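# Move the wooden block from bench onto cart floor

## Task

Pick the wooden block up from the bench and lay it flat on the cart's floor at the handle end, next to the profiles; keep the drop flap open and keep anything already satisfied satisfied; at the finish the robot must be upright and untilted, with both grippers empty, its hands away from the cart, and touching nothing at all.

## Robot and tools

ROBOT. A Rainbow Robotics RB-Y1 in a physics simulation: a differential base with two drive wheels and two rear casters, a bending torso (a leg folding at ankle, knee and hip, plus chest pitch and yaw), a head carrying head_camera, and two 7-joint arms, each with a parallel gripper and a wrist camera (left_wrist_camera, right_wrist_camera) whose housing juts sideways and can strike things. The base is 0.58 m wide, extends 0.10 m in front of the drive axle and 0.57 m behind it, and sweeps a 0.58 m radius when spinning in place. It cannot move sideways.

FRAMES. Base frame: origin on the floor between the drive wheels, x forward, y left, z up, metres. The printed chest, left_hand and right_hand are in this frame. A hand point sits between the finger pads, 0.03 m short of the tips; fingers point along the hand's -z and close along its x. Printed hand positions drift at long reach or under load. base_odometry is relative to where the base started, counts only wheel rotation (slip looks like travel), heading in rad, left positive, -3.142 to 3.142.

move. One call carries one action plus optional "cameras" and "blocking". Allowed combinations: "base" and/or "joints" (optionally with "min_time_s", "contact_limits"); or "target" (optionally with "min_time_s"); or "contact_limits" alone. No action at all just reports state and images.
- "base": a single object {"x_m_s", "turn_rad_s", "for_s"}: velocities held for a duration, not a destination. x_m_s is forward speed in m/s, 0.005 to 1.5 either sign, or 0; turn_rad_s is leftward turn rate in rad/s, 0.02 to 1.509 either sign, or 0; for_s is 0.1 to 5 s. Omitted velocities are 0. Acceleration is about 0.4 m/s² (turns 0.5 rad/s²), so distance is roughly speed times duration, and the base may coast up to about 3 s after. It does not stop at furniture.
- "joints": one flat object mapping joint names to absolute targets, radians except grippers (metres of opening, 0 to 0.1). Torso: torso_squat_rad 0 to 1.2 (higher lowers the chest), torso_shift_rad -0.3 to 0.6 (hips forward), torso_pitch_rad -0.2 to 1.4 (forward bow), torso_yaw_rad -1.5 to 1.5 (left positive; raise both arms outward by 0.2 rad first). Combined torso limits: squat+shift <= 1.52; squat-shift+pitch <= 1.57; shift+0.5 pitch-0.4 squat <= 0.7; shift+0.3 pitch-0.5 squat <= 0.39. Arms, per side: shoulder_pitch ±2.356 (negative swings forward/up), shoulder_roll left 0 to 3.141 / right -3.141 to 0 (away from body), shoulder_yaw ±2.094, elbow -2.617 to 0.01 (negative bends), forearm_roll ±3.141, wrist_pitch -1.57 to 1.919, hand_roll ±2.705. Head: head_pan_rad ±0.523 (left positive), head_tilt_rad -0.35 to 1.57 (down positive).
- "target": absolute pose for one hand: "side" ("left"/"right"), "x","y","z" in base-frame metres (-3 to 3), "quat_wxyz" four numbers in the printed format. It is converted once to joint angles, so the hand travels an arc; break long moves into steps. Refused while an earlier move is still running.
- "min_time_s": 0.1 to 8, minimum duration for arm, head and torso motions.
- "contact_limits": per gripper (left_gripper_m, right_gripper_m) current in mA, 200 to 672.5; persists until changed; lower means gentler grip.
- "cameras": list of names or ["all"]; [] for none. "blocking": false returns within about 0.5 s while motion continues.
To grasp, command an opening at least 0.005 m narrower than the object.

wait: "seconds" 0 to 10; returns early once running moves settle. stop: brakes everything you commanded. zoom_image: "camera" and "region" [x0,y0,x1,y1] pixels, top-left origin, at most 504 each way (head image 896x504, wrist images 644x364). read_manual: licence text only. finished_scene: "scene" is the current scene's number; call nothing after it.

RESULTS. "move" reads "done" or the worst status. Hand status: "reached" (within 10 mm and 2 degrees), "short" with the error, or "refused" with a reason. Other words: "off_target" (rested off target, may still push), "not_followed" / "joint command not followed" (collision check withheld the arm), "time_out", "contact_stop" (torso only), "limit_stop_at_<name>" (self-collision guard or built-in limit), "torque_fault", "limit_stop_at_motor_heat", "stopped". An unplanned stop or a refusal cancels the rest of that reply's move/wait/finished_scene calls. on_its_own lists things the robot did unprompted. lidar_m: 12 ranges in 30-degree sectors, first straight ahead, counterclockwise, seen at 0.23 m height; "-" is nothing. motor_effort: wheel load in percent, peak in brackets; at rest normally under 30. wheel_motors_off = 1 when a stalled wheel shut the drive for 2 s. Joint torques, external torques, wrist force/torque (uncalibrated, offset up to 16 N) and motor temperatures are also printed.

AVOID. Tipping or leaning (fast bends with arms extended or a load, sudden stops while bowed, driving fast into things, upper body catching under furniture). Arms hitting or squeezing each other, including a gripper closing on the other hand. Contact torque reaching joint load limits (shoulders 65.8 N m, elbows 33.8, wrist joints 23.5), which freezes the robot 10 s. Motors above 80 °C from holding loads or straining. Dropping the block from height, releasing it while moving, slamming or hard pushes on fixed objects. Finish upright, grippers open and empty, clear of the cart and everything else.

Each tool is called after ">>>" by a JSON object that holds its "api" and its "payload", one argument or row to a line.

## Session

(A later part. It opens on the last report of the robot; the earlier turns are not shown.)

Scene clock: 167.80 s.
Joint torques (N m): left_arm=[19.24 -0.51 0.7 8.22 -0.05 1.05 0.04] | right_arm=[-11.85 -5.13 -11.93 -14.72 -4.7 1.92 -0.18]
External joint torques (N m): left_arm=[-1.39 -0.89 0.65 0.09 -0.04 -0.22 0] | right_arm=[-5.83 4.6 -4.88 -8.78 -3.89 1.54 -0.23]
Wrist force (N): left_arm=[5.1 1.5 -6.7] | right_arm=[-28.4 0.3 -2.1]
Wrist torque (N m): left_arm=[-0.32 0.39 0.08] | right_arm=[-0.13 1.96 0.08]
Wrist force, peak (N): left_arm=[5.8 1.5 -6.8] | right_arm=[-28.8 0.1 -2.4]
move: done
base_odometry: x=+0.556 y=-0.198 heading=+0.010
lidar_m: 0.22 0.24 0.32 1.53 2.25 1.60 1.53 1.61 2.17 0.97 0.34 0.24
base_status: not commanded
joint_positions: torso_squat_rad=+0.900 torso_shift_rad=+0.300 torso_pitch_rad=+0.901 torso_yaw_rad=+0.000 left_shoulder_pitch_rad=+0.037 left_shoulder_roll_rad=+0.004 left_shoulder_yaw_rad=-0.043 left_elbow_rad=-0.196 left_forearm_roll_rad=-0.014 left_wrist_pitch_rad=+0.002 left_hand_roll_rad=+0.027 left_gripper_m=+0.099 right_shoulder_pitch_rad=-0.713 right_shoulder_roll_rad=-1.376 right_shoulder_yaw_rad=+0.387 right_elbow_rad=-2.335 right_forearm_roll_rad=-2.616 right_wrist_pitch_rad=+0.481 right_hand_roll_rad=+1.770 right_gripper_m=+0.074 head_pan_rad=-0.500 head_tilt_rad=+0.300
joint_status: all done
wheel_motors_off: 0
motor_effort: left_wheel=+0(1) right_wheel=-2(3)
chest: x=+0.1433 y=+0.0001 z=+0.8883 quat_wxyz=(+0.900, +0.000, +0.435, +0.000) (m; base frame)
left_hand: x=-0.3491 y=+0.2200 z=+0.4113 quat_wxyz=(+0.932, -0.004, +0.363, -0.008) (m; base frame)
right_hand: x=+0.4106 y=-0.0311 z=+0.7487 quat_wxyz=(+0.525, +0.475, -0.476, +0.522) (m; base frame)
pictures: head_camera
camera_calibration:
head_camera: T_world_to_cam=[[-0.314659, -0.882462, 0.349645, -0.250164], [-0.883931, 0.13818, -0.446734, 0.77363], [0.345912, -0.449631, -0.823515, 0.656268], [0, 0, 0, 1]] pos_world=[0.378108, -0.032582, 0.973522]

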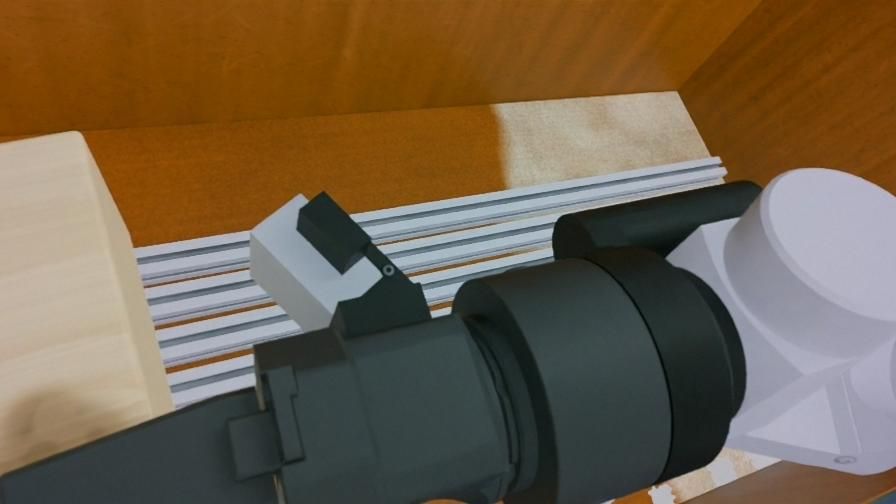

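>>> {"api": "move", "payload": {
  "target": {"side":"right","x":0.40,"y":-0.035,"z":0.62,"quat_wxyz":[0.6093,0.3715,-0.3881,0.5832]},
  "min_time_s": 2
}}

>>> {"api": "move", "payload": {
  "target": {"side":"right","x":0.395,"y":-0.035,"z":0.52,"quat_wxyz":[0.6093,0.3715,-0.3881,0.5832]},
  "min_time_s": 1.5
}}

>>> {"api": "move", "payload": {
  "joints": {"head_tilt_rad":0.5,"head_pan_rad":0.0},
  "cameras": ["head_camera","right_wrist_camera"]
}}

Scene clock: 173.87 s.
Joint torques (N m): left_arm=[19.26 -0.11 1.08 8.07 -0.1 1 0.07] | right_arm=[-13.69 -6.54 -10.72 -16.13 -1.94 -0.41 -0.28]
External joint torques (N m): left_arm=[-1.36 -0.49 1.03 -0.06 -0.09 -0.27 0.04] | right_arm=[-6.71 3.41 -4.23 -9.76 -1.69 -0.08 -0.33]
Wrist force (N): left_arm=[5.4 2.0 -6.0] | right_arm=[-25.8 -1.3 -10.9]
Wrist torque (N m): left_arm=[-0.35 0.45 0.12] | right_arm=[-0.46 1.73 -0.04]
Wrist force, peak (N): left_arm=[5.7 2.0 -7.1] | right_arm=[12.1 -43.9 8.5]
move: done
base_odometry: x=+0.556 y=-0.198 heading=+0.010
lidar_m: 0.20 0.22 0.31 1.54 2.25 1.61 1.53 1.62 2.16 0.99 0.33 0.23
base_status: not commanded
joint_positions: torso_squat_rad=+0.900 torso_shift_rad=+0.300 torso_pitch_rad=+0.901 torso_yaw_rad=+0.000 left_shoulder_pitch_rad=+0.037 left_shoulder_roll_rad=+0.004 left_shoulder_yaw_rad=-0.043 left_elbow_rad=-0.196 left_forearm_roll_rad=-0.014 left_wrist_pitch_rad=+0.002 left_hand_roll_rad=+0.027 left_gripper_m=+0.099 right_shoulder_pitch_rad=-1.019 right_shoulder_roll_rad=-1.410 right_shoulder_yaw_rad=+0.936 right_elbow_rad=-2.231 right_forearm_roll_rad=-2.114 right_wrist_pitch_rad=+0.220 right_hand_roll_rad=+1.450 right_gripper_m=+0.075 head_pan_rad=-0.500 head_tilt_rad=+0.300
joint_status: all done
wheel_motors_off: 0
motor_effort: left_wheel=-3(10) right_wheel=-3(7)
chest: x=+0.1432 y=+0.0001 z=+0.8884 quat_wxyz=(+0.900, +0.000, +0.435, +0.000) (m; base frame)
left_hand: x=-0.3491 y=+0.2200 z=+0.4112 quat_wxyz=(+0.932, -0.004, +0.363, -0.008) (m; base frame)
right_hand: x=+0.4000 y=-0.0363 z=+0.6186 quat_wxyz=(+0.610, +0.372, -0.388, +0.582) (m; base frame)
right_hand_status: reached (checked arc, planned for 2.0 s): 2 mm and 0.1 deg off.
pictures: none

Scene clock: 175.70 s.
Joint torques (N m): left_arm=[19.06 -0.77 0.94 8.25 -0.09 1.07 0.09] | right_arm=[-6.51 -2.18 -7.04 -17.3 -3.26 3.98 0.04]
External joint torques (N m): left_arm=[-1.56 -1.15 0.89 0.12 -0.08 -0.2 0.05] | right_arm=[-0.65 6.25 -1.63 -10.44 -2.69 3.61 -0.01]
Wrist force (N): left_arm=[5.0 0.8 -7.0] | right_arm=[-23.3 -8.3 -10.7]
Wrist torque (N m): left_arm=[-0.20 0.41 0.06] | right_arm=[-0.13 1.79 -0.12]
Wrist force, peak (N): left_arm=[5.6 1.4 -6.6] | right_arm=[-27.2 1.0 -10.9]
move: done
base_odometry: x=+0.556 y=-0.198 heading=+0.010
lidar_m: 0.21 0.22 0.31 1.54 2.24 1.62 1.53 1.61 2.15 0.98 0.33 0.23
base_status: not commanded
joint_positions: torso_squat_rad=+0.900 torso_shift_rad=+0.300 torso_pitch_rad=+0.901 torso_yaw_rad=+0.000 left_shoulder_pitch_rad=+0.037 left_shoulder_roll_rad=+0.004 left_shoulder_yaw_rad=-0.043 left_elbow_rad=-0.196 left_forearm_roll_rad=-0.014 left_wrist_pitch_rad=+0.002 left_hand_roll_rad=+0.027 left_gripper_m=+0.099 right_shoulder_pitch_rad=-0.870 right_shoulder_roll_rad=-1.108 right_shoulder_yaw_rad=+0.861 right_elbow_rad=-1.859 right_forearm_roll_rad=-2.204 right_wrist_pitch_rad=+0.392 right_hand_roll_rad=+1.809 right_gripper_m=+0.075 head_pan_rad=-0.500 head_tilt_rad=+0.300
joint_status: all done
wheel_motors_off: 0
motor_effort: left_wheel=-3(4) right_wheel=-3(3)
chest: x=+0.1432 y=+0.0001 z=+0.8884 quat_wxyz=(+0.900, +0.000, +0.435, +0.000) (m; base frame)
left_hand: x=-0.3491 y=+0.2200 z=+0.4112 quat_wxyz=(+0.932, -0.004, +0.363, -0.008) (m; base frame)
right_hand: x=+0.3955 y=-0.0364 z=+0.5189 quat_wxyz=(+0.611, +0.369, -0.387, +0.584) (m; base frame)
right_hand_status: reached (checked arc, planned for 1.5 s): 2 mm and 0.4 deg off.
pictures: none

Scene clock: 176.70 s.
Joint torques (N m): left_arm=[19.19 -0.56 0.66 8.3 -0.05 1.14 -0.04] | right_arm=[-6.52 -2.35 -7.25 -17.21 -3.14 4.01 0]
External joint torques (N m): left_arm=[-1.44 -0.94 0.62 0.17 -0.04 -0.13 -0.07] | right_arm=[-0.66 6.08 -1.83 -10.35 -2.57 3.64 -0.04]
Wrist force (N): left_arm=[5.7 1.3 -6.2] | right_arm=[-24.3 -7.7 -11.3]
Wrist torque (N m): left_arm=[-0.28 0.49 0.07] | right_arm=[-0.15 1.69 -0.03]
Wrist force, peak (N): left_arm=[5.7 1.0 -6.8] | right_arm=[-24.5 -8.3 -11.0]
move: done
base_odometry: x=+0.556 y=-0.198 heading=+0.010
lidar_m: 0.20 0.22 0.30 1.51 2.25 1.61 1.54 1.61 2.16 0.98 0.33 0.23
base_status: not commanded
joint_positions: torso_squat_rad=+0.900 torso_shift_rad=+0.300 torso_pitch_rad=+0.901 torso_yaw_rad=+0.000 left_shoulder_pitch_rad=+0.037 left_shoulder_roll_rad=+0.004 left_shoulder_yaw_rad=-0.043 left_elbow_rad=-0.196 left_forearm_roll_rad=-0.014 left_wrist_pitch_rad=+0.002 left_hand_roll_rad=+0.027 left_gripper_m=+0.099 right_shoulder_pitch_rad=-0.870 right_shoulder_roll_rad=-1.108 right_shoulder_yaw_rad=+0.861 right_elbow_rad=-1.859 right_forearm_roll_rad=-2.204 right_wrist_pitch_rad=+0.392 right_hand_roll_rad=+1.809 right_gripper_m=+0.075 head_pan_rad=+0.000 head_tilt_rad=+0.500
joint_status: all done
wheel_motors_off: 0
motor_effort: left_wheel=-2(3) right_wheel=-2(3)
chest: x=+0.1432 y=+0.0001 z=+0.8884 quat_wxyz=(+0.900, +0.000, +0.435, +0.000) (m; base frame)
left_hand: x=-0.3491 y=+0.2200 z=+0.4112 quat_wxyz=(+0.932, -0.004, +0.363, -0.008) (m; base frame)
right_hand: x=+0.3955 y=-0.0364 z=+0.5189 quat_wxyz=(+0.611, +0.369, -0.387, +0.584) (m; base frame)
pictures: head_camera, right_wrist_camera
camera_calibration:
head_camera: T_world_to_cam=[[-0.0213988, -0.999503, -0.0231326, 0.0288595], [-0.974012, 0.0260603, -0.224993, 0.581104], [0.225484, 0.0177169, -0.974086, 0.843939], [0, 0, 0, 1]] pos_world=[0.376325, -0.00125057, 0.953481]
right_wrist_camera: T_world_to_cam=[[0.0107197, -0.405377, -0.914087, 0.454019], [-0.882407, -0.433839, 0.18205, 0.265801], [-0.470366, 0.804645, -0.362358, 0.475542], [0, 0, 0, 1]] pos_world=[0.453356, -0.0832791, 0.53894]

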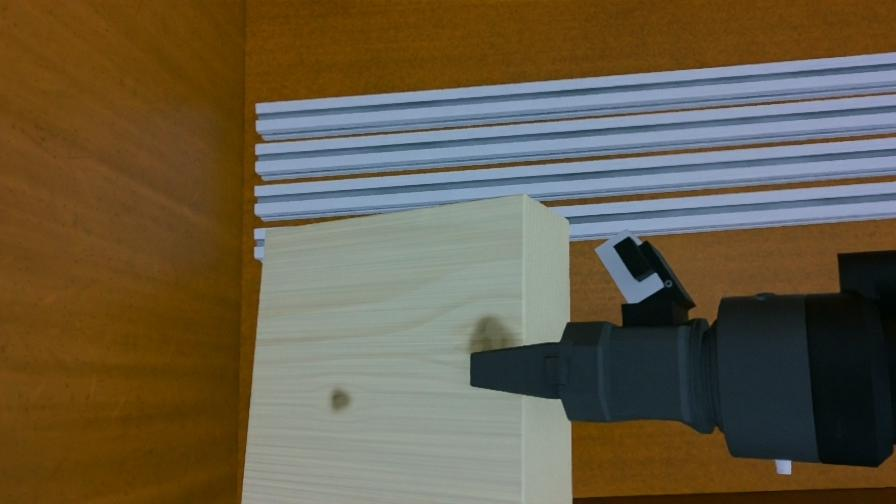

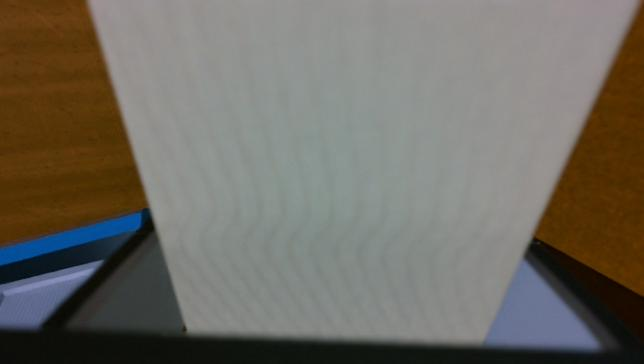

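>>> {"api": "move", "payload": {
  "target": {"side":"right","x":0.415,"y":-0.036,"z":0.50,"quat_wxyz":[0.5827,0.3885,-0.3712,0.6098]},
  "min_time_s": 1.5,
  "cameras": ["head_camera"]
}}

>>> {"api": "move", "payload": {
  "joints": {"head_tilt_rad":0.8,"head_pan_rad":0.0},
  "cameras": ["head_camera"]
}}

Scene clock: 186.67 s.
Joint torques (N m): left_arm=[19.28 -0.44 0.85 8.16 -0.17 1.08 0.08] | right_arm=[-14.43 -2.52 -11.48 -15.45 -4.8 2.68 0.17]
External joint torques (N m): left_arm=[-1.34 -0.82 0.81 0.03 -0.16 -0.19 0.05] | right_arm=[-6.95 5.93 -5.63 -9.16 -3.96 2.2 0.12]
Wrist force (N): left_arm=[4.9 1.1 -6.6] | right_arm=[-25.6 1.1 -11.2]
Wrist torque (N m): left_arm=[-0.28 0.42 0.05] | right_arm=[-0.24 1.70 -0.13]
Wrist force, peak (N): left_arm=[5.7 0.9 -7.0] | right_arm=[-27.4 -1.7 -10.3]
move: done
base_odometry: x=+0.556 y=-0.198 heading=+0.010
lidar_m: 0.20 0.21 0.30 1.51 2.25 1.61 1.54 1.61 2.17 1.00 0.33 0.22
base_status: not commanded
joint_positions: torso_squat_rad=+0.900 torso_shift_rad=+0.300 torso_pitch_rad=+0.901 torso_yaw_rad=+0.000 left_shoulder_pitch_rad=+0.037 left_shoulder_roll_rad=+0.004 left_shoulder_yaw_rad=-0.043 left_elbow_rad=-0.196 left_forearm_roll_rad=-0.014 left_wrist_pitch_rad=+0.002 left_hand_roll_rad=+0.027 left_gripper_m=+0.099 right_shoulder_pitch_rad=-0.963 right_shoulder_roll_rad=-1.031 right_shoulder_yaw_rad=+0.850 right_elbow_rad=-1.663 right_forearm_roll_rad=-2.230 right_wrist_pitch_rad=+0.581 right_hand_roll_rad=+1.869 right_gripper_m=+0.075 head_pan_rad=+0.000 head_tilt_rad=+0.500
joint_status: all done
wheel_motors_off: 0
motor_effort: left_wheel=-2(3) right_wheel=-1(4)
chest: x=+0.1432 y=+0.0001 z=+0.8884 quat_wxyz=(+0.900, +0.000, +0.435, +0.000) (m; base frame)
left_hand: x=-0.3491 y=+0.2200 z=+0.4112 quat_wxyz=(+0.932, -0.004, +0.363, -0.008) (m; base frame)
right_hand: x=+0.4142 y=-0.0375 z=+0.4988 quat_wxyz=(+0.585, +0.386, -0.369, +0.610) (m; base frame)
right_hand_status: reached (checked arc, planned for 1.5 s): 2 mm and 0.5 deg off.
pictures: head_camera
camera_calibration:
head_camera: T_world_to_cam=[[-0.0213988, -0.999503, -0.0231326, 0.0288595], [-0.974012, 0.0260603, -0.224993, 0.581104], [0.225484, 0.0177169, -0.974086, 0.843939], [0, 0, 0, 1]] pos_world=[0.376325, -0.00125057, 0.953481]

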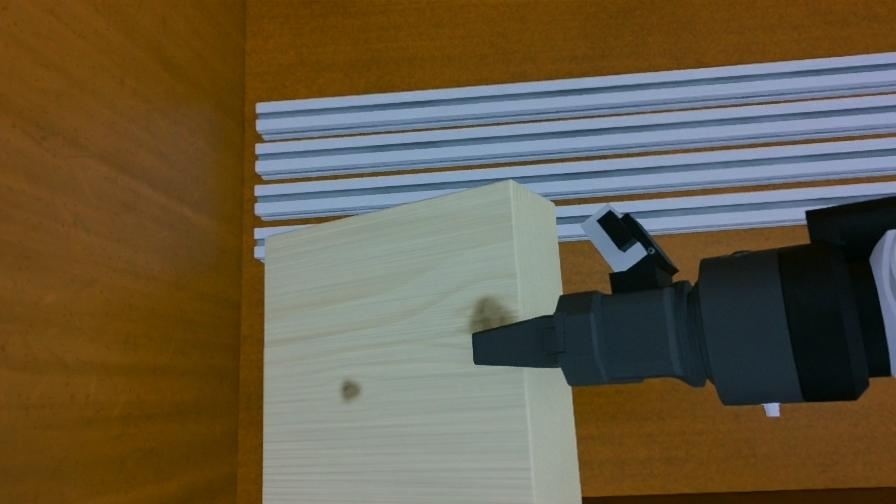

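Scene clock: 187.50 s.
Joint torques (N m): left_arm=[19.32 -0.48 0.84 8.08 -0.11 1.09 -0.03] | right_arm=[-14.6 -1.89 -11.52 -15.25 -4.88 2.75 0.09]
External joint torques (N m): left_arm=[-1.3 -0.86 0.79 -0.05 -0.09 -0.18 -0.07] | right_arm=[-7.12 6.56 -5.67 -8.95 -4.04 2.28 0.05]
Wrist force (N): left_arm=[4.8 1.4 -7.0] | right_arm=[-25.7 0.7 -11.0]
Wrist torque (N m): left_arm=[-0.31 0.36 0.06] | right_arm=[-0.19 1.73 -0.14]
Wrist force, peak (N): left_arm=[5.0 1.5 -7.1] | right_arm=[-26.7 0.7 -11.5]
move: done
base_odometry: x=+0.556 y=-0.198 heading=+0.010
lidar_m: 0.21 0.22 0.30 1.54 2.24 1.60 1.54 1.61 2.16 0.99 0.33 0.22
base_status: not commanded
joint_positions: torso_squat_rad=+0.900 torso_shift_rad=+0.300 torso_pitch_rad=+0.901 torso_yaw_rad=+0.000 left_shoulder_pitch_rad=+0.037 left_shoulder_roll_rad=+0.004 left_shoulder_yaw_rad=-0.043 left_elbow_rad=-0.196 left_forearm_roll_rad=-0.014 left_wrist_pitch_rad=+0.002 left_hand_roll_rad=+0.027 left_gripper_m=+0.099 right_shoulder_pitch_rad=-0.963 right_shoulder_roll_rad=-1.031 right_shoulder_yaw_rad=+0.850 right_elbow_rad=-1.663 right_forearm_roll_rad=-2.230 right_wrist_pitch_rad=+0.581 right_hand_roll_rad=+1.869 right_gripper_m=+0.075 head_pan_rad=+0.000 head_tilt_rad=+0.800
joint_status: all done
wheel_motors_off: 0
motor_effort: left_wheel=-2(2) right_wheel=-2(5)
chest: x=+0.1432 y=+0.0001 z=+0.8884 quat_wxyz=(+0.900, +0.000, +0.435, +0.000) (m; base frame)
left_hand: x=-0.3491 y=+0.2200 z=+0.4112 quat_wxyz=(+0.932, -0.004, +0.363, -0.008) (m; base frame)
right_hand: x=+0.4142 y=-0.0375 z=+0.4988 quat_wxyz=(+0.585, +0.386, -0.369, +0.610) (m; base frame)
pictures: head_camera
camera_calibration:
head_camera: T_world_to_cam=[[-0.0272775, -0.999503, -0.0157767, 0.0233845], [-0.997001, 0.0260591, 0.0728667, 0.291885], [-0.0724194, 0.017717, -0.997217, 0.960501], [0, 0, 0, 1]] pos_world=[0.361206, -0.00125057, 0.936929]

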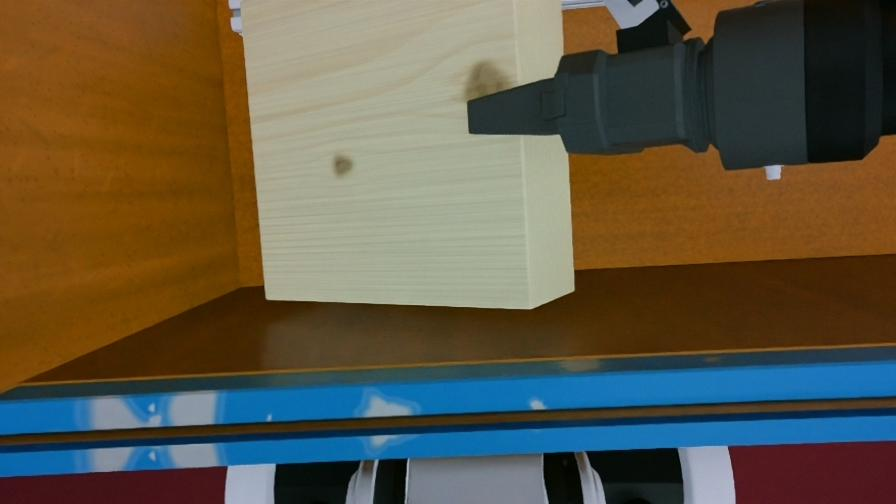

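>>> {"api": "move", "payload": {
  "joints": {"head_tilt_rad":0.75,"head_pan_rad":-0.52},
  "cameras": ["head_camera"]
}}

Scene clock: 192.20 s.
Joint torques (N m): left_arm=[19.21 -0.8 0.83 8.05 -0.08 1.14 0.07] | right_arm=[-14.43 -2.27 -11.31 -15.37 -4.83 2.69 0.25]
External joint torques (N m): left_arm=[-1.41 -1.18 0.78 -0.08 -0.07 -0.13 0.03] | right_arm=[-6.95 6.19 -5.46 -9.06 -3.99 2.21 0.2]
Wrist force (N): left_arm=[5.1 0.5 -6.3] | right_arm=[-25.3 0.9 -11.3]
Wrist torque (N m): left_arm=[-0.18 0.39 0.09] | right_arm=[-0.20 1.79 -0.13]
Wrist force, peak (N): left_arm=[6.1 1.5 -6.7] | right_arm=[-26.3 0.4 -11.3]
move: done
base_odometry: x=+0.556 y=-0.198 heading=+0.010
lidar_m: 0.20 0.22 0.30 1.52 2.25 1.61 1.54 1.61 2.16 0.98 0.34 0.22
base_status: not commanded
joint_positions: torso_squat_rad=+0.900 torso_shift_rad=+0.300 torso_pitch_rad=+0.901 torso_yaw_rad=+0.000 left_shoulder_pitch_rad=+0.037 left_shoulder_roll_rad=+0.004 left_shoulder_yaw_rad=-0.043 left_elbow_rad=-0.196 left_forearm_roll_rad=-0.014 left_wrist_pitch_rad=+0.002 left_hand_roll_rad=+0.027 left_gripper_m=+0.099 right_shoulder_pitch_rad=-0.963 right_shoulder_roll_rad=-1.031 right_shoulder_yaw_rad=+0.850 right_elbow_rad=-1.663 right_forearm_roll_rad=-2.230 right_wrist_pitch_rad=+0.581 right_hand_roll_rad=+1.869 right_gripper_m=+0.075 head_pan_rad=-0.520 head_tilt_rad=+0.750
joint_status: all done
wheel_motors_off: 0
motor_effort: left_wheel=-2(3) right_wheel=-1(3)
chest: x=+0.1432 y=+0.0001 z=+0.8884 quat_wxyz=(+0.900, +0.000, +0.435, +0.000) (m; base frame)
left_hand: x=-0.3491 y=+0.2200 z=+0.4112 quat_wxyz=(+0.932, -0.004, +0.363, -0.008) (m; base frame)
right_hand: x=+0.4142 y=-0.0375 z=+0.4988 quat_wxyz=(+0.585, +0.386, -0.369, +0.610) (m; base frame)
pictures: head_camera
camera_calibration:
head_camera: T_world_to_cam=[[-0.334613, -0.865939, 0.37173, -0.265972], [-0.93894, 0.339921, -0.053345, 0.399306], [-0.0801655, -0.366882, -0.926807, 0.892854], [0, 0, 0, 1]] pos_world=[0.357503, -0.0384756, 0.947674]

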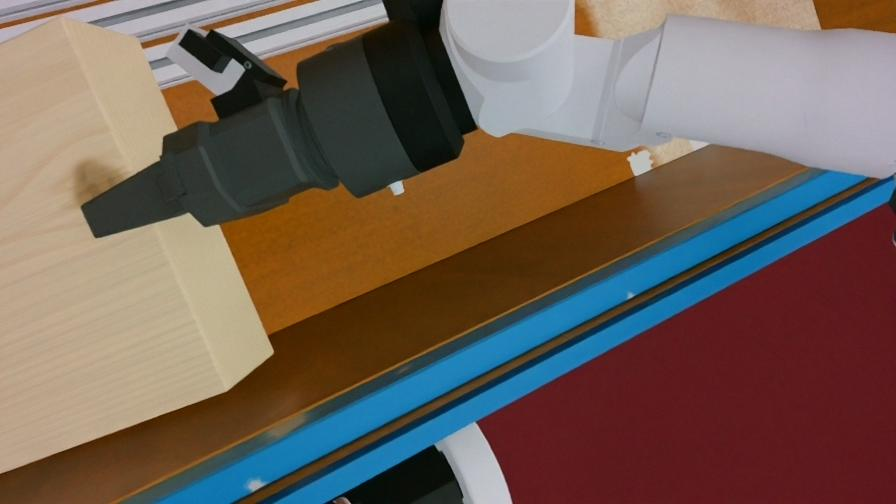

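>>> {"api": "move", "payload": {
  "base": {"x_m_s":0.06,"for_s":0.5}
}}

>>> {"api": "move", "payload": {
  "target": {"side":"right","x":0.388,"y":-0.005,"z":0.50,"quat_wxyz":[0.632,0.3104,-0.2966,0.6613]},
  "min_time_s": 2,
  "cameras": ["head_camera"]
}}

>>> {"api": "move", "payload": {
  "joints": {"head_tilt_rad":0.7,"head_pan_rad":0.0},
  "cameras": ["head_camera"]
}}

Scene clock: 211.23 s.
Joint torques (N m): left_arm=[19.24 -0.55 0.58 8.2 -0.11 1.05 0.01] | right_arm=[-13.6 -2.6 -10.43 -15.96 -4.73 2.78 0.21]
External joint torques (N m): left_arm=[-1.38 -0.93 0.53 0.07 -0.09 -0.22 -0.03] | right_arm=[-6.12 5.86 -4.57 -9.65 -3.89 2.31 0.16]
Wrist force (N): left_arm=[5.5 1.4 -6.1] | right_arm=[-26.1 0.4 -11.3]
Wrist torque (N m): left_arm=[-0.30 0.45 0.06] | right_arm=[-0.21 1.77 -0.14]
Wrist force, peak (N): left_arm=[5.5 0.6 -7.3] | right_arm=[-26.8 -0.3 -11.9]
move: done
base_odometry: x=+0.586 y=-0.198 heading=+0.010
lidar_m: 0.18 0.19 0.27 1.52 2.29 1.64 1.57 1.64 2.22 0.85 0.28 0.19
base_status: done (sent for 0.5 of 0.5 s)
joint_positions: torso_squat_rad=+0.900 torso_shift_rad=+0.300 torso_pitch_rad=+0.901 torso_yaw_rad=+0.000 left_shoulder_pitch_rad=+0.037 left_shoulder_roll_rad=+0.004 left_shoulder_yaw_rad=-0.043 left_elbow_rad=-0.196 left_forearm_roll_rad=-0.014 left_wrist_pitch_rad=+0.002 left_hand_roll_rad=+0.027 left_gripper_m=+0.099 right_shoulder_pitch_rad=-0.963 right_shoulder_roll_rad=-1.031 right_shoulder_yaw_rad=+0.850 right_elbow_rad=-1.663 right_forearm_roll_rad=-2.230 right_wrist_pitch_rad=+0.581 right_hand_roll_rad=+1.869 right_gripper_m=+0.075 head_pan_rad=-0.520 head_tilt_rad=+0.750
joint_status: not commanded
wheel_motors_off: 0
motor_effort: left_wheel=+0(24) right_wheel=+0(23)
chest: x=+0.1433 y=+0.0001 z=+0.8883 quat_wxyz=(+0.900, +0.000, +0.435, +0.000) (m; base frame)
left_hand: x=-0.3491 y=+0.2200 z=+0.4113 quat_wxyz=(+0.932, -0.004, +0.363, -0.008) (m; base frame)
right_hand: x=+0.4144 y=-0.0375 z=+0.4988 quat_wxyz=(+0.585, +0.386, -0.369, +0.610) (m; base frame)
pictures: none

"target": quat_wxyz must be a unit quaternion (the sum of its squares is 1)

not run: a call was refused earlier in this reply.

>>> {"api": "move", "payload": {
  "target": {"side":"right","x":0.388,"y":0.02,"z":0.52,"quat_wxyz":[0.6312,0.2940,-0.2810,0.6605]},
  "min_time_s": 2,
  "cameras": []
}}

>>> {"api": "move", "payload": {
  "joints": {"head_tilt_rad":0.7,"head_pan_rad":0.0},
  "cameras": ["head_camera"]
}}

Scene clock: 216.70 s.
Joint torques (N m): left_arm=[19.16 -0.46 1.05 8.11 -0.11 1.12 0.01] | right_arm=[-16.78 -2.55 -10.78 -16.04 -0.76 -6.41 0.01]
External joint torques (N m): left_arm=[-1.46 -0.84 1 -0.02 -0.1 -0.15 -0.02] | right_arm=[-6.64 3.37 -4.07 -9.16 -0.81 -5.02 -0.02]
Motor temperatures (°C): left_arm=[32 28 31 36 34 32 37] | right_arm=[34 30 32 33 36 37 34]
Wrist force (N): left_arm=[4.7 1.2 -5.9] | right_arm=[-20.4 1.0 -18.0]
Wrist torque (N m): left_arm=[-0.26 0.36 0.07] | right_arm=[-0.30 1.43 0.04]
Wrist force, peak (N): left_arm=[5.2 2.0 -7.2] | right_arm=[-27.8 0.2 -10.3]
move: done
base_odometry: x=+0.586 y=-0.198 heading=+0.010
lidar_m: 0.17 0.19 0.26 1.53 2.29 1.64 1.57 1.64 2.21 0.86 0.28 0.20
base_status: not commanded
joint_positions: torso_squat_rad=+0.900 torso_shift_rad=+0.300 torso_pitch_rad=+0.901 torso_yaw_rad=+0.000 left_shoulder_pitch_rad=+0.037 left_shoulder_roll_rad=+0.004 left_shoulder_yaw_rad=-0.043 left_elbow_rad=-0.196 left_forearm_roll_rad=-0.014 left_wrist_pitch_rad=+0.002 left_hand_roll_rad=+0.027 left_gripper_m=+0.099 right_shoulder_pitch_rad=-1.342 right_shoulder_roll_rad=-1.077 right_shoulder_yaw_rad=+1.265 right_elbow_rad=-2.034 right_forearm_roll_rad=-0.915 right_wrist_pitch_rad=+0.443 right_hand_roll_rad=+0.300 right_gripper_m=+0.075 head_pan_rad=-0.520 head_tilt_rad=+0.750
joint_status: all done
wheel_motors_off: 0
motor_effort: left_wheel=-1(1) right_wheel=+0(2)
chest: x=+0.1433 y=+0.0001 z=+0.8883 quat_wxyz=(+0.900, +0.000, +0.435, +0.000) (m; base frame)
left_hand: x=-0.3491 y=+0.2200 z=+0.4113 quat_wxyz=(+0.932, -0.004, +0.363, -0.008) (m; base frame)
right_hand: x=+0.3880 y=+0.0186 z=+0.5184 quat_wxyz=(+0.632, +0.294, -0.279, +0.660) (m; base frame)
right_hand_status: reached (checked arc, planned for 2.0 s): 2 mm and 0.2 deg off.
pictures: none
No camera images: "cameras" was empty.

Scene clock: 217.70 s.
Joint torques (N m): left_arm=[19.25 -0.34 0.72 8.23 -0.14 1.12 -0.03] | right_arm=[-17.04 -2.75 -11.06 -15.93 -0.8 -6.41 -0.1]
External joint torques (N m): left_arm=[-1.37 -0.72 0.67 0.1 -0.12 -0.15 -0.07] | right_arm=[-6.9 3.14 -4.35 -9.06 -0.85 -5 -0.14]
Wrist force (N): left_arm=[6.0 1.0 -6.1] | right_arm=[-20.9 0.4 -17.8]
Wrist torque (N m): left_arm=[-0.26 0.54 0.05] | right_arm=[-0.09 1.38 0.01]
Wrist force, peak (N): left_arm=[6.1 0.9 -6.4] | right_arm=[-21.3 0.2 -18.3]
move: done
base_odometry: x=+0.586 y=-0.198 heading=+0.010
lidar_m: 0.18 0.20 0.25 1.52 2.29 1.64 1.57 1.64 2.21 0.84 0.28 0.19
base_status: not commanded
joint_positions: torso_squat_rad=+0.900 torso_shift_rad=+0.300 torso_pitch_rad=+0.901 torso_yaw_rad=+0.000 left_shoulder_pitch_rad=+0.037 left_shoulder_roll_rad=+0.004 left_shoulder_yaw_rad=-0.043 left_elbow_rad=-0.196 left_forearm_roll_rad=-0.014 left_wrist_pitch_rad=+0.002 left_hand_roll_rad=+0.027 left_gripper_m=+0.099 right_shoulder_pitch_rad=-1.342 right_shoulder_roll_rad=-1.077 right_shoulder_yaw_rad=+1.265 right_elbow_rad=-2.034 right_forearm_roll_rad=-0.915 right_wrist_pitch_rad=+0.443 right_hand_roll_rad=+0.300 right_gripper_m=+0.075 head_pan_rad=+0.000 head_tilt_rad=+0.700
joint_status: all done
wheel_motors_off: 0
motor_effort: left_wheel=-1(1) right_wheel=+1(2)
chest: x=+0.1433 y=+0.0001 z=+0.8883 quat_wxyz=(+0.900, +0.000, +0.435, +0.000) (m; base frame)
left_hand: x=-0.3491 y=+0.2200 z=+0.4113 quat_wxyz=(+0.932, -0.004, +0.363, -0.008) (m; base frame)
right_hand: x=+0.3880 y=+0.0186 z=+0.5184 quat_wxyz=(+0.632, +0.294, -0.279, +0.660) (m; base frame)
pictures: head_camera
camera_calibration:
head_camera: T_world_to_cam=[[-0.0255691, -0.999503, -0.0184174, 0.0254762], [-0.999301, 0.0260578, -0.0268008, 0.391866], [0.0272675, 0.0177192, -0.999471, 0.931358], [0, 0, 0, 1]] pos_world=[0.366848, -0.00125058, 0.941837]

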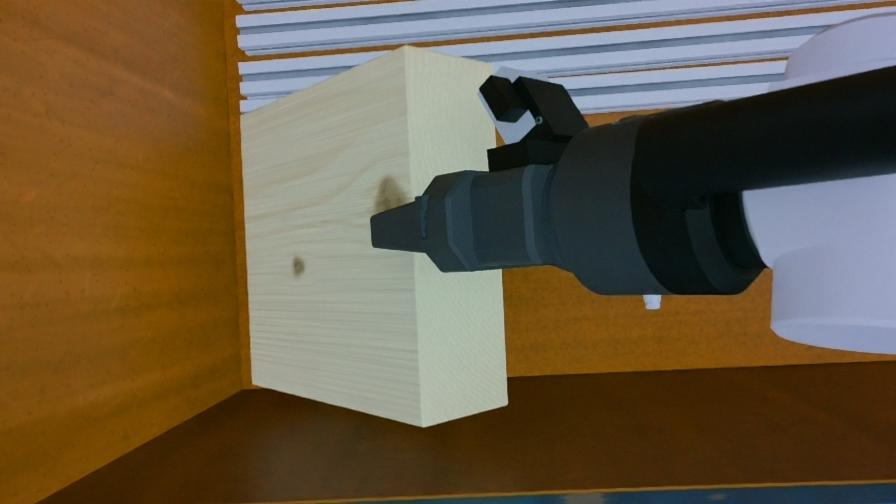

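>>> {"api": "move", "payload": {
  "target": {"side":"right","x":0.390,"y":0.04,"z":0.46,"quat_wxyz":[0.6312,0.2940,-0.2810,0.6605]},
  "min_time_s": 1.5,
  "cameras": ["head_camera"]
}}

>>> {"api": "move", "payload": {
  "target": {"side":"right","x":0.390,"y":0.04,"z":0.445,"quat_wxyz":[0.6312,0.2940,-0.2810,0.6605]},
  "min_time_s": 1
}}

>>> {"api": "move", "payload": {
  "target": {"side":"right","x":0.390,"y":0.04,"z":0.435,"quat_wxyz":[0.6312,0.2940,-0.2810,0.6605]},
  "min_time_s": 1,
  "cameras": ["head_camera"]
}}

Scene clock: 221.90 s.
Joint torques (N m): left_arm=[18.99 -0.21 0.57 8.16 -0.12 1.16 0.2] | right_arm=[-8.2 1.24 1.19 -6.99 0.63 0.99 1.45]
External joint torques (N m): left_arm=[-1.62 -0.59 0.52 0.04 -0.11 -0.1 0.16] | right_arm=[2.56 5.64 7.51 -0.29 0.59 2.34 1.42]
Wrist force (N): left_arm=[4.6 1.4 -6.3] | right_arm=[-3.6 -8.9 8.4]
Wrist torque (N m): left_arm=[-0.29 0.34 0.04] | right_arm=[0.10 -1.46 -1.56]
Wrist force, peak (N): left_arm=[5.5 0.1 -7.2] | right_arm=[-21.7 1.2 -18.5]
move: done
base_odometry: x=+0.586 y=-0.198 heading=+0.010
lidar_m: 0.18 0.19 0.25 1.53 2.30 1.65 1.57 1.64 2.21 0.85 0.29 0.19
base_status: not commanded
joint_positions: torso_squat_rad=+0.900 torso_shift_rad=+0.300 torso_pitch_rad=+0.900 torso_yaw_rad=+0.000 left_shoulder_pitch_rad=+0.037 left_shoulder_roll_rad=+0.004 left_shoulder_yaw_rad=-0.043 left_elbow_rad=-0.196 left_forearm_roll_rad=-0.014 left_wrist_pitch_rad=+0.002 left_hand_roll_rad=+0.027 left_gripper_m=+0.099 right_shoulder_pitch_rad=-1.354 right_shoulder_roll_rad=-0.912 right_shoulder_yaw_rad=+1.347 right_elbow_rad=-1.764 right_forearm_roll_rad=-0.975 right_wrist_pitch_rad=+0.327 right_hand_roll_rad=+0.430 right_gripper_m=+0.074 head_pan_rad=+0.000 head_tilt_rad=+0.700
joint_status: all done
wheel_motors_off: 0
motor_effort: left_wheel=-5(7) right_wheel=+1(6)
chest: x=+0.1429 y=+0.0000 z=+0.8886 quat_wxyz=(+0.901, +0.000, +0.435, +0.000) (m; base frame)
left_hand: x=-0.3490 y=+0.2200 z=+0.4110 quat_wxyz=(+0.932, -0.004, +0.362, -0.008) (m; base frame)
right_hand: x=+0.3916 y=+0.0396 z=+0.4611 quat_wxyz=(+0.632, +0.292, -0.283, +0.660) (m; base frame)
right_hand_status: reached (checked arc, planned for 1.5 s): 2 mm and 0.3 deg off.
pictures: head_camera
camera_calibration:
head_camera: T_world_to_cam=[[-0.0257499, -0.999498, -0.01845, 0.025472], [-0.999263, 0.0262606, -0.0279936, 0.392493], [0.028464, 0.0177156, -0.999438, 0.931499], [0, 0, 0, 1]] pos_world=[0.366345, -0.00134997, 0.942433]

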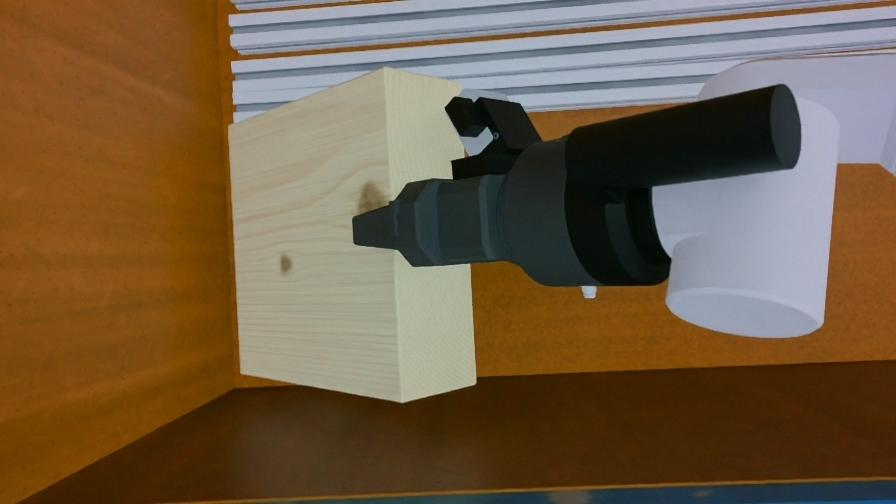

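Scene clock: 223.23 s.
Joint torques (N m): left_arm=[18.9 -0.42 0.96 8.18 -0.12 1.09 -0.04] | right_arm=[-2.11 -2.43 7.24 0.09 0.96 6.48 0.85]
External joint torques (N m): left_arm=[-1.69 -0.81 0.91 0.07 -0.1 -0.18 -0.08] | right_arm=[8.87 1.84 13.46 6.56 0.92 7.81 0.81]
Wrist force (N): left_arm=[5.1 1.1 -6.2] | right_arm=[8.6 -11.3 21.1]
Wrist torque (N m): left_arm=[-0.25 0.39 0.09] | right_arm=[-0.44 -4.21 -1.34]
Wrist force, peak (N): left_arm=[5.0 0.5 -7.7] | right_arm=[10.5 -8.5 38.9]
move: done
base_odometry: x=+0.586 y=-0.198 heading=+0.010
lidar_m: 0.18 0.19 0.27 1.51 2.30 1.63 1.56 1.63 2.19 0.86 0.29 0.19
base_status: not commanded
joint_positions: torso_squat_rad=+0.900 torso_shift_rad=+0.300 torso_pitch_rad=+0.899 torso_yaw_rad=+0.000 left_shoulder_pitch_rad=+0.037 left_shoulder_roll_rad=+0.004 left_shoulder_yaw_rad=-0.043 left_elbow_rad=-0.196 left_forearm_roll_rad=-0.014 left_wrist_pitch_rad=+0.002 left_hand_roll_rad=+0.027 left_gripper_m=+0.099 right_shoulder_pitch_rad=-1.373 right_shoulder_roll_rad=-0.884 right_shoulder_yaw_rad=+1.391 right_elbow_rad=-1.693 right_forearm_roll_rad=-1.033 right_wrist_pitch_rad=+0.271 right_hand_roll_rad=+0.485 right_gripper_m=+0.075 head_pan_rad=+0.000 head_tilt_rad=+0.700
joint_status: all done
wheel_motors_off: 0
motor_effort: left_wheel=-6(7) right_wheel=+3(4)
chest: x=+0.1426 y=+0.0000 z=+0.8888 quat_wxyz=(+0.901, +0.000, +0.435, +0.000) (m; base frame)
left_hand: x=-0.3489 y=+0.2201 z=+0.4109 quat_wxyz=(+0.932, -0.004, +0.362, -0.008) (m; base frame)
right_hand: x=+0.3924 y=+0.0413 z=+0.4475 quat_wxyz=(+0.631, +0.293, -0.285, +0.660) (m; base frame)
right_hand_status: reached (checked arc, planned for 1.0 s): 4 mm and 0.4 deg off.
pictures: none

Scene clock: 224.57 s.
Joint torques (N m): left_arm=[19.11 -0.4 0.53 7.95 -0.01 1.13 -0.05] | right_arm=[0.28 -1.08 9.2 1.67 1.2 8.16 1.11]
External joint torques (N m): left_arm=[-1.48 -0.78 0.48 -0.17 0 -0.14 -0.08] | right_arm=[11.34 3.03 15.33 7.98 1.16 9.47 1.07]
Wrist force (N): left_arm=[4.6 1.4 -6.5] | right_arm=[10.6 -12.8 27.6]
Wrist torque (N m): left_arm=[-0.27 0.32 0.07] | right_arm=[-0.50 -5.12 -1.45]
Wrist force, peak (N): left_arm=[5.2 1.5 -6.9] | right_arm=[12.6 -13.8 42.7]
move: done
base_odometry: x=+0.586 y=-0.198 heading=+0.010
lidar_m: 0.19 0.19 0.27 1.53 2.28 1.65 1.57 1.64 2.19 0.86 0.30 0.19
base_status: not commanded
joint_positions: torso_squat_rad=+0.900 torso_shift_rad=+0.300 torso_pitch_rad=+0.899 torso_yaw_rad=+0.000 left_shoulder_pitch_rad=+0.037 left_shoulder_roll_rad=+0.004 left_shoulder_yaw_rad=-0.043 left_elbow_rad=-0.196 left_forearm_roll_rad=-0.014 left_wrist_pitch_rad=+0.002 left_hand_roll_rad=+0.027 left_gripper_m=+0.099 right_shoulder_pitch_rad=-1.381 right_shoulder_roll_rad=-0.866 right_shoulder_yaw_rad=+1.417 right_elbow_rad=-1.650 right_forearm_roll_rad=-1.062 right_wrist_pitch_rad=+0.240 right_hand_roll_rad=+0.515 right_gripper_m=+0.077 head_pan_rad=+0.000 head_tilt_rad=+0.700
joint_status: all done
wheel_motors_off: 0
motor_effort: left_wheel=-6(8) right_wheel=+2(4)
chest: x=+0.1426 y=-0.0001 z=+0.8888 quat_wxyz=(+0.901, +0.000, +0.434, +0.000) (m; base frame)
left_hand: x=-0.3489 y=+0.2201 z=+0.4109 quat_wxyz=(+0.932, -0.004, +0.362, -0.008) (m; base frame)
right_hand: x=+0.3928 y=+0.0411 z=+0.4382 quat_wxyz=(+0.631, +0.292, -0.285, +0.660) (m; base frame)
right_hand_status: reached (checked arc, planned for 1.0 s): 4 mm and 0.6 deg off.
pictures: head_camera
camera_calibration:
head_camera: T_world_to_cam=[[-0.0258284, -0.999492, -0.0186713, 0.0256087], [-0.999238, 0.0263596, -0.0287848, 0.392942], [0.0292623, 0.0179136, -0.999411, 0.93159], [0, 0, 0, 1]] pos_world=[0.366043, -0.00145017, 0.94283]

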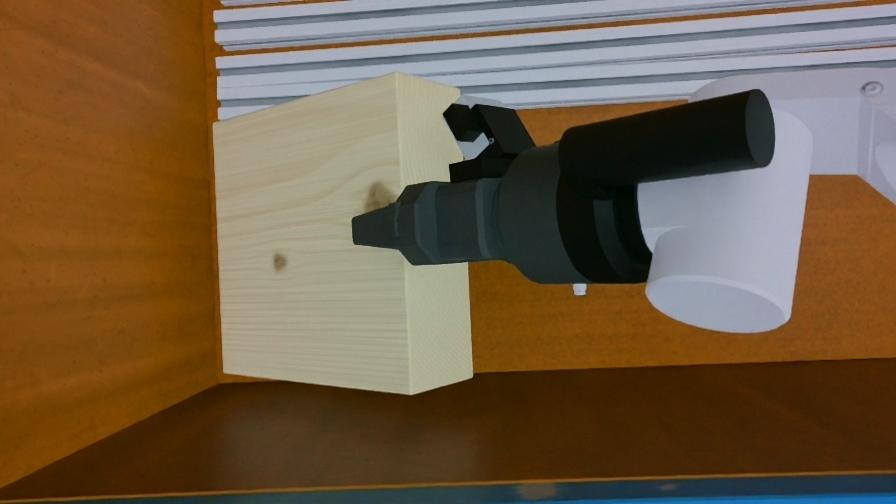

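>>> {"api": "move", "payload": {
  "target": {"side":"right","x":0.392,"y":0.022,"z":0.44,"quat_wxyz":[0.6312,0.2940,-0.2810,0.6605]},
  "min_time_s": 1
}}

>>> {"api": "move", "payload": {
  "joints": {"head_tilt_rad":0.55,"head_pan_rad":-0.4},
  "cameras": ["head_camera","right_wrist_camera"]
}}

Scene clock: 227.53 s.
Joint torques (N m): left_arm=[19.07 -0.42 0.76 8.05 -0.08 1.1 0.01] | right_arm=[-10.83 -13.27 -1.98 -1.81 0.52 2.42 0.47]
External joint torques (N m): left_arm=[-1.53 -0.81 0.71 -0.08 -0.06 -0.17 -0.03] | right_arm=[0.12 -8.31 4.16 4.21 0.47 3.69 0.44]
Wrist force (N): left_arm=[5.1 1.1 -6.6] | right_arm=[0.0 0.1 -10.1]
Wrist torque (N m): left_arm=[-0.22 0.43 0.10] | right_arm=[-0.21 -3.00 -0.49]
Wrist force, peak (N): left_arm=[5.7 1.1 -6.7] | right_arm=[11.2 -13.1 28.7]
move: done
base_odometry: x=+0.586 y=-0.198 heading=+0.010
lidar_m: 0.18 0.20 0.28 1.52 2.30 1.63 1.56 1.65 2.20 0.86 0.29 0.20
base_status: not commanded
joint_positions: torso_squat_rad=+0.900 torso_shift_rad=+0.300 torso_pitch_rad=+0.900 torso_yaw_rad=+0.000 left_shoulder_pitch_rad=+0.037 left_shoulder_roll_rad=+0.004 left_shoulder_yaw_rad=-0.043 left_elbow_rad=-0.196 left_forearm_roll_rad=-0.014 left_wrist_pitch_rad=+0.002 left_hand_roll_rad=+0.027 left_gripper_m=+0.099 right_shoulder_pitch_rad=-1.408 right_shoulder_roll_rad=-0.925 right_shoulder_yaw_rad=+1.467 right_elbow_rad=-1.681 right_forearm_roll_rad=-1.141 right_wrist_pitch_rad=+0.198 right_hand_roll_rad=+0.564 right_gripper_m=+0.077 head_pan_rad=+0.000 head_tilt_rad=+0.700
joint_status: all done
wheel_motors_off: 0
motor_effort: left_wheel=-1(7) right_wheel=+0(2)
chest: x=+0.1429 y=+0.0000 z=+0.8886 quat_wxyz=(+0.900, +0.000, +0.435, +0.000) (m; base frame)
left_hand: x=-0.3491 y=+0.2200 z=+0.4111 quat_wxyz=(+0.932, -0.004, +0.362, -0.008) (m; base frame)
right_hand: x=+0.3916 y=+0.0239 z=+0.4405 quat_wxyz=(+0.631, +0.295, -0.282, +0.660) (m; base frame)
right_hand_status: reached (checked arc, planned for 1.0 s): 2 mm and 0.2 deg off.
pictures: none

Scene clock: 228.47 s.
Joint torques (N m): left_arm=[19.08 -0.59 0.79 8.11 -0.09 1.15 0.09] | right_arm=[-10.58 -13.48 -2.16 -1.85 0.53 2.37 0.5]
External joint torques (N m): left_arm=[-1.53 -0.97 0.74 -0.02 -0.07 -0.12 0.05] | right_arm=[0.37 -8.52 3.98 4.18 0.48 3.64 0.47]
Wrist force (N): left_arm=[4.7 0.9 -5.7] | right_arm=[0.0 1.0 -10.3]
Wrist torque (N m): left_arm=[-0.22 0.36 0.09] | right_arm=[-0.26 -3.01 -0.50]
Wrist force, peak (N): left_arm=[5.3 1.5 -6.8] | right_arm=[-0.7 0.6 -10.7]
move: done
base_odometry: x=+0.586 y=-0.198 heading=+0.010
lidar_m: 0.19 0.20 0.28 1.51 2.31 1.64 1.57 1.64 2.20 0.86 0.29 0.20
base_status: not commanded
joint_positions: torso_squat_rad=+0.900 torso_shift_rad=+0.300 torso_pitch_rad=+0.900 torso_yaw_rad=+0.000 left_shoulder_pitch_rad=+0.037 left_shoulder_roll_rad=+0.004 left_shoulder_yaw_rad=-0.043 left_elbow_rad=-0.196 left_forearm_roll_rad=-0.014 left_wrist_pitch_rad=+0.002 left_hand_roll_rad=+0.027 left_gripper_m=+0.099 right_shoulder_pitch_rad=-1.408 right_shoulder_roll_rad=-0.925 right_shoulder_yaw_rad=+1.467 right_elbow_rad=-1.681 right_forearm_roll_rad=-1.141 right_wrist_pitch_rad=+0.198 right_hand_roll_rad=+0.564 right_gripper_m=+0.077 head_pan_rad=-0.400 head_tilt_rad=+0.550
joint_status: all done
wheel_motors_off: 0
motor_effort: left_wheel=-1(1) right_wheel=+0(2)
chest: x=+0.1429 y=+0.0000 z=+0.8886 quat_wxyz=(+0.900, +0.000, +0.435, +0.000) (m; base frame)
left_hand: x=-0.3491 y=+0.2200 z=+0.4111 quat_wxyz=(+0.932, -0.004, +0.362, -0.008) (m; base frame)
right_hand: x=+0.3916 y=+0.0239 z=+0.4405 quat_wxyz=(+0.631, +0.295, -0.282, +0.660) (m; base frame)
pictures: head_camera, right_wrist_camera
camera_calibration:
head_camera: T_world_to_cam=[[-0.264565, -0.922029, 0.282609, -0.199467], [-0.954374, 0.208248, -0.214016, 0.563703], [0.138476, -0.326336, -0.935056, 0.832778], [0, 0, 0, 1]] pos_world=[0.369892, -0.0295392, 0.955707]
right_wrist_camera: T_world_to_cam=[[0.0579407, -0.64493, -0.762042, 0.327133], [-0.842297, -0.441327, 0.309461, 0.231158], [-0.53589, 0.623935, -0.568794, 0.517726], [0, 0, 0, 1]] pos_world=[0.453193, -0.0100326, 0.472234]

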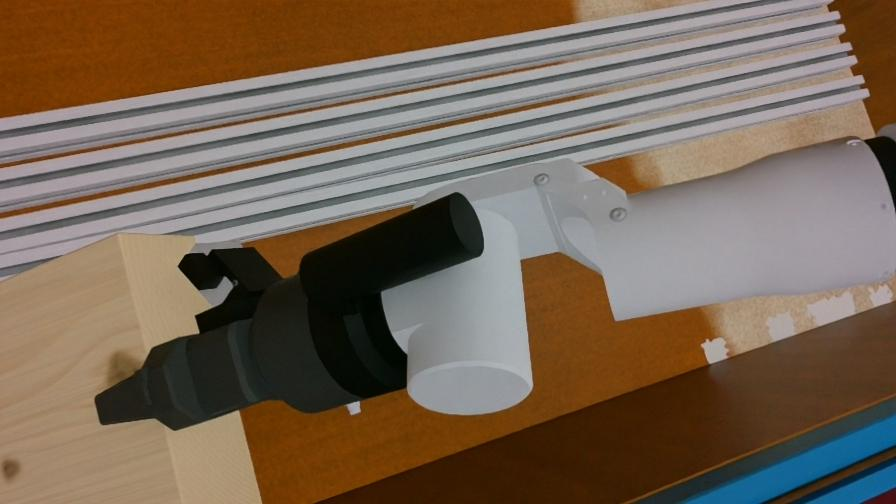

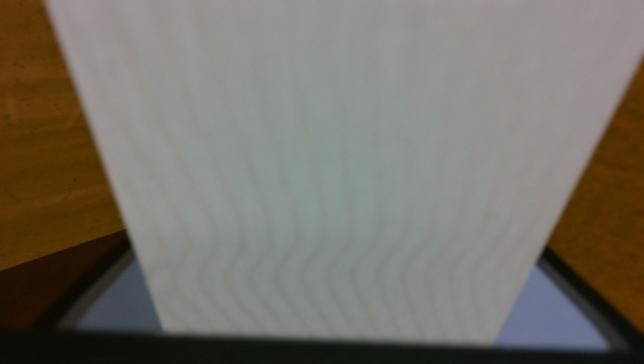

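>>> {"api": "move", "payload": {
  "target": {"side":"right","x":0.391,"y":0.005,"z":0.440,"quat_wxyz":[0.6128,0.3338,-0.3190,0.6413]},
  "min_time_s": 1
}}

>>> {"api": "move", "payload": {
  "target": {"side":"right","x":0.391,"y":-0.012,"z":0.422,"quat_wxyz":[0.5922,0.3723,-0.3558,0.6198]},
  "min_time_s": 1
}}

>>> {"api": "move", "payload": {
  "joints": {"head_tilt_rad":0.65,"head_pan_rad":-0.1},
  "cameras": ["head_camera","right_wrist_camera"]
}}

Scene clock: 239.70 s.
Joint torques (N m): left_arm=[19.06 -0.35 0.77 8.06 -0.1 1.05 0.05] | right_arm=[-16.31 -4.66 -7.69 -6.88 0.02 -3.83 -0.14]
External joint torques (N m): left_arm=[-1.55 -0.74 0.72 -0.07 -0.08 -0.21 0.02] | right_arm=[-3.96 0.81 -2.22 -2.8 -0.29 -2.33 -0.18]
Wrist force (N): left_arm=[4.5 1.3 -6.2] | right_arm=[-15.2 1.8 -8.8]
Wrist torque (N m): left_arm=[-0.28 0.32 0.08] | right_arm=[0.02 0.11 0.01]
Wrist force, peak (N): left_arm=[5.6 1.2 -7.0] | right_arm=[-19.2 4.2 -8.9]
move: done
base_odometry: x=+0.586 y=-0.198 heading=+0.010
lidar_m: 0.19 0.19 0.27 1.52 2.29 1.65 1.57 1.65 2.21 0.86 0.28 0.19
base_status: not commanded
joint_positions: torso_squat_rad=+0.900 torso_shift_rad=+0.300 torso_pitch_rad=+0.900 torso_yaw_rad=+0.000 left_shoulder_pitch_rad=+0.037 left_shoulder_roll_rad=+0.004 left_shoulder_yaw_rad=-0.043 left_elbow_rad=-0.196 left_forearm_roll_rad=-0.014 left_wrist_pitch_rad=+0.002 left_hand_roll_rad=+0.027 left_gripper_m=+0.099 right_shoulder_pitch_rad=-1.702 right_shoulder_roll_rad=-0.924 right_shoulder_yaw_rad=+1.971 right_elbow_rad=-1.603 right_forearm_roll_rad=-1.168 right_wrist_pitch_rad=-0.279 right_hand_roll_rad=+0.374 right_gripper_m=+0.074 head_pan_rad=-0.400 head_tilt_rad=+0.550
joint_status: all done
wheel_motors_off: 0
motor_effort: left_wheel=+0(3) right_wheel=+1(4)
chest: x=+0.1431 y=+0.0000 z=+0.8885 quat_wxyz=(+0.900, +0.000, +0.435, +0.000) (m; base frame)
left_hand: x=-0.3491 y=+0.2200 z=+0.4112 quat_wxyz=(+0.932, -0.004, +0.362, -0.008) (m; base frame)
right_hand: x=+0.3905 y=+0.0041 z=+0.4393 quat_wxyz=(+0.614, +0.331, -0.318, +0.642) (m; base frame)
right_hand_status: reached (checked arc, planned for 1.0 s): 1 mm and 0.3 deg off.
pictures: none

Scene clock: 241.03 s.
Joint torques (N m): left_arm=[19.02 -0.15 0.89 8.06 -0.05 1.11 -0.05] | right_arm=[-15.42 -1.75 -6.67 -6.77 0.56 -5.63 -0.03]
External joint torques (N m): left_arm=[-1.6 -0.53 0.84 -0.07 -0.03 -0.16 -0.09] | right_arm=[-3.31 4 -2.28 -3.91 0.31 -3.93 -0.08]
Wrist force (N): left_arm=[5.4 1.1 -6.4] | right_arm=[-18.6 0.8 -8.4]
Wrist torque (N m): left_arm=[-0.24 0.45 0.09] | right_arm=[-0.50 0.60 0.27]
Wrist force, peak (N): left_arm=[5.7 2.0 -6.5] | right_arm=[-19.3 1.2 -11.7]
move: done
base_odometry: x=+0.586 y=-0.198 heading=+0.010
lidar_m: 0.18 0.18 0.26 1.52 2.29 1.65 1.57 1.64 2.21 0.86 0.30 0.20
base_status: not commanded
joint_positions: torso_squat_rad=+0.900 torso_shift_rad=+0.300 torso_pitch_rad=+0.900 torso_yaw_rad=+0.000 left_shoulder_pitch_rad=+0.037 left_shoulder_roll_rad=+0.004 left_shoulder_yaw_rad=-0.043 left_elbow_rad=-0.196 left_forearm_roll_rad=-0.014 left_wrist_pitch_rad=+0.002 left_hand_roll_rad=+0.027 left_gripper_m=+0.099 right_shoulder_pitch_rad=-1.672 right_shoulder_roll_rad=-0.849 right_shoulder_yaw_rad=+2.095 right_elbow_rad=-1.372 right_forearm_roll_rad=-0.970 right_wrist_pitch_rad=-0.592 right_hand_roll_rad=+0.147 right_gripper_m=+0.074 head_pan_rad=-0.400 head_tilt_rad=+0.550
joint_status: all done
wheel_motors_off: 0
motor_effort: left_wheel=+0(2) right_wheel=-1(2)
chest: x=+0.1431 y=+0.0000 z=+0.8884 quat_wxyz=(+0.900, +0.000, +0.435, +0.000) (m; base frame)
left_hand: x=-0.3491 y=+0.2200 z=+0.4112 quat_wxyz=(+0.932, -0.004, +0.362, -0.008) (m; base frame)
right_hand: x=+0.3908 y=-0.0131 z=+0.4213 quat_wxyz=(+0.594, +0.370, -0.355, +0.620) (m; base frame)
right_hand_status: reached (checked arc, planned for 1.0 s): 1 mm and 0.4 deg off.
pictures: none

Scene clock: 241.87 s.
Joint torques (N m): left_arm=[19.01 -0.24 0.73 8.1 -0.09 1.14 0.03] | right_arm=[-14.63 -1.64 -6.61 -6.73 0.6 -5.64 0]
External joint torques (N m): left_arm=[-1.61 -0.62 0.68 -0.02 -0.07 -0.13 -0.01] | right_arm=[-2.52 4.11 -2.22 -3.87 0.35 -3.94 -0.04]
Wrist force (N): left_arm=[5.3 1.4 -6.3] | right_arm=[-18.9 1.0 -9.0]
Wrist torque (N m): left_arm=[-0.32 0.45 0.08] | right_arm=[-0.53 0.63 0.28]
Wrist force, peak (N): left_arm=[5.5 0.5 -7.0] | right_arm=[-19.2 1.0 -9.3]
move: done
base_odometry: x=+0.586 y=-0.198 heading=+0.010
lidar_m: 0.18 0.20 0.28 1.52 2.30 1.64 1.57 1.65 2.22 0.85 0.29 0.19
base_status: not commanded
joint_positions: torso_squat_rad=+0.900 torso_shift_rad=+0.300 torso_pitch_rad=+0.900 torso_yaw_rad=+0.000 left_shoulder_pitch_rad=+0.037 left_shoulder_roll_rad=+0.004 left_shoulder_yaw_rad=-0.043 left_elbow_rad=-0.196 left_forearm_roll_rad=-0.014 left_wrist_pitch_rad=+0.002 left_hand_roll_rad=+0.027 left_gripper_m=+0.099 right_shoulder_pitch_rad=-1.672 right_shoulder_roll_rad=-0.849 right_shoulder_yaw_rad=+2.095 right_elbow_rad=-1.372 right_forearm_roll_rad=-0.970 right_wrist_pitch_rad=-0.592 right_hand_roll_rad=+0.147 right_gripper_m=+0.074 head_pan_rad=-0.100 head_tilt_rad=+0.650
joint_status: all done
wheel_motors_off: 0
motor_effort: left_wheel=+1(1) right_wheel=+0(3)
chest: x=+0.1431 y=+0.0000 z=+0.8884 quat_wxyz=(+0.900, +0.000, +0.435, +0.000) (m; base frame)
left_hand: x=-0.3491 y=+0.2200 z=+0.4112 quat_wxyz=(+0.932, -0.004, +0.362, -0.008) (m; base frame)
right_hand: x=+0.3908 y=-0.0131 z=+0.4213 quat_wxyz=(+0.594, +0.370, -0.355, +0.620) (m; base frame)
pictures: head_camera, right_wrist_camera
camera_calibration:
head_camera: T_world_to_cam=[[-0.0865553, -0.994532, 0.0584254, -0.0319168], [-0.993322, 0.0816617, -0.0815057, 0.444144], [0.076289, -0.06509, -0.994959, 0.911693], [0, 0, 0, 1]] pos_world=[0.368863, -0.00866968, 0.945162]
right_wrist_camera: T_world_to_cam=[[0.0495477, -0.44939, -0.891961, 0.349211], [-0.840685, -0.500942, 0.205686, 0.262388], [-0.539254, 0.739666, -0.402615, 0.462244], [0, 0, 0, 1]] pos_world=[0.45255, -0.0535341, 0.44362]

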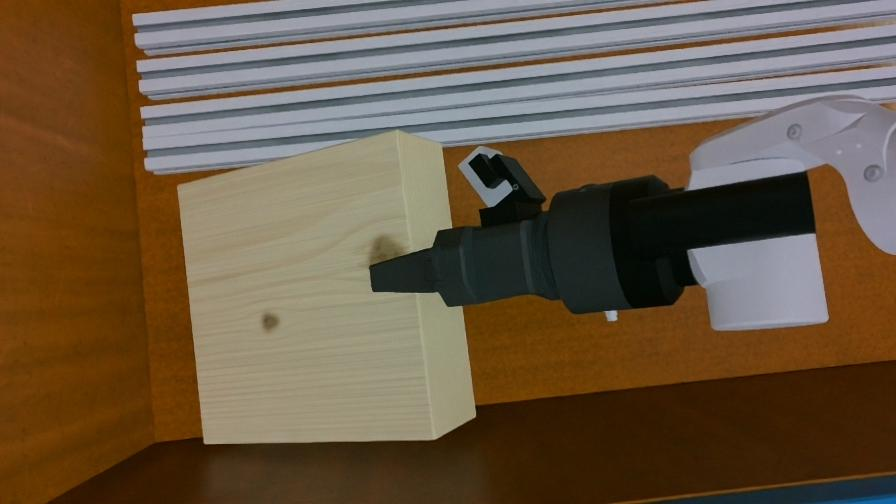

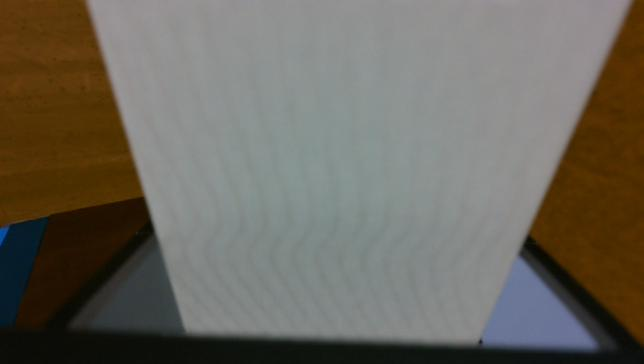

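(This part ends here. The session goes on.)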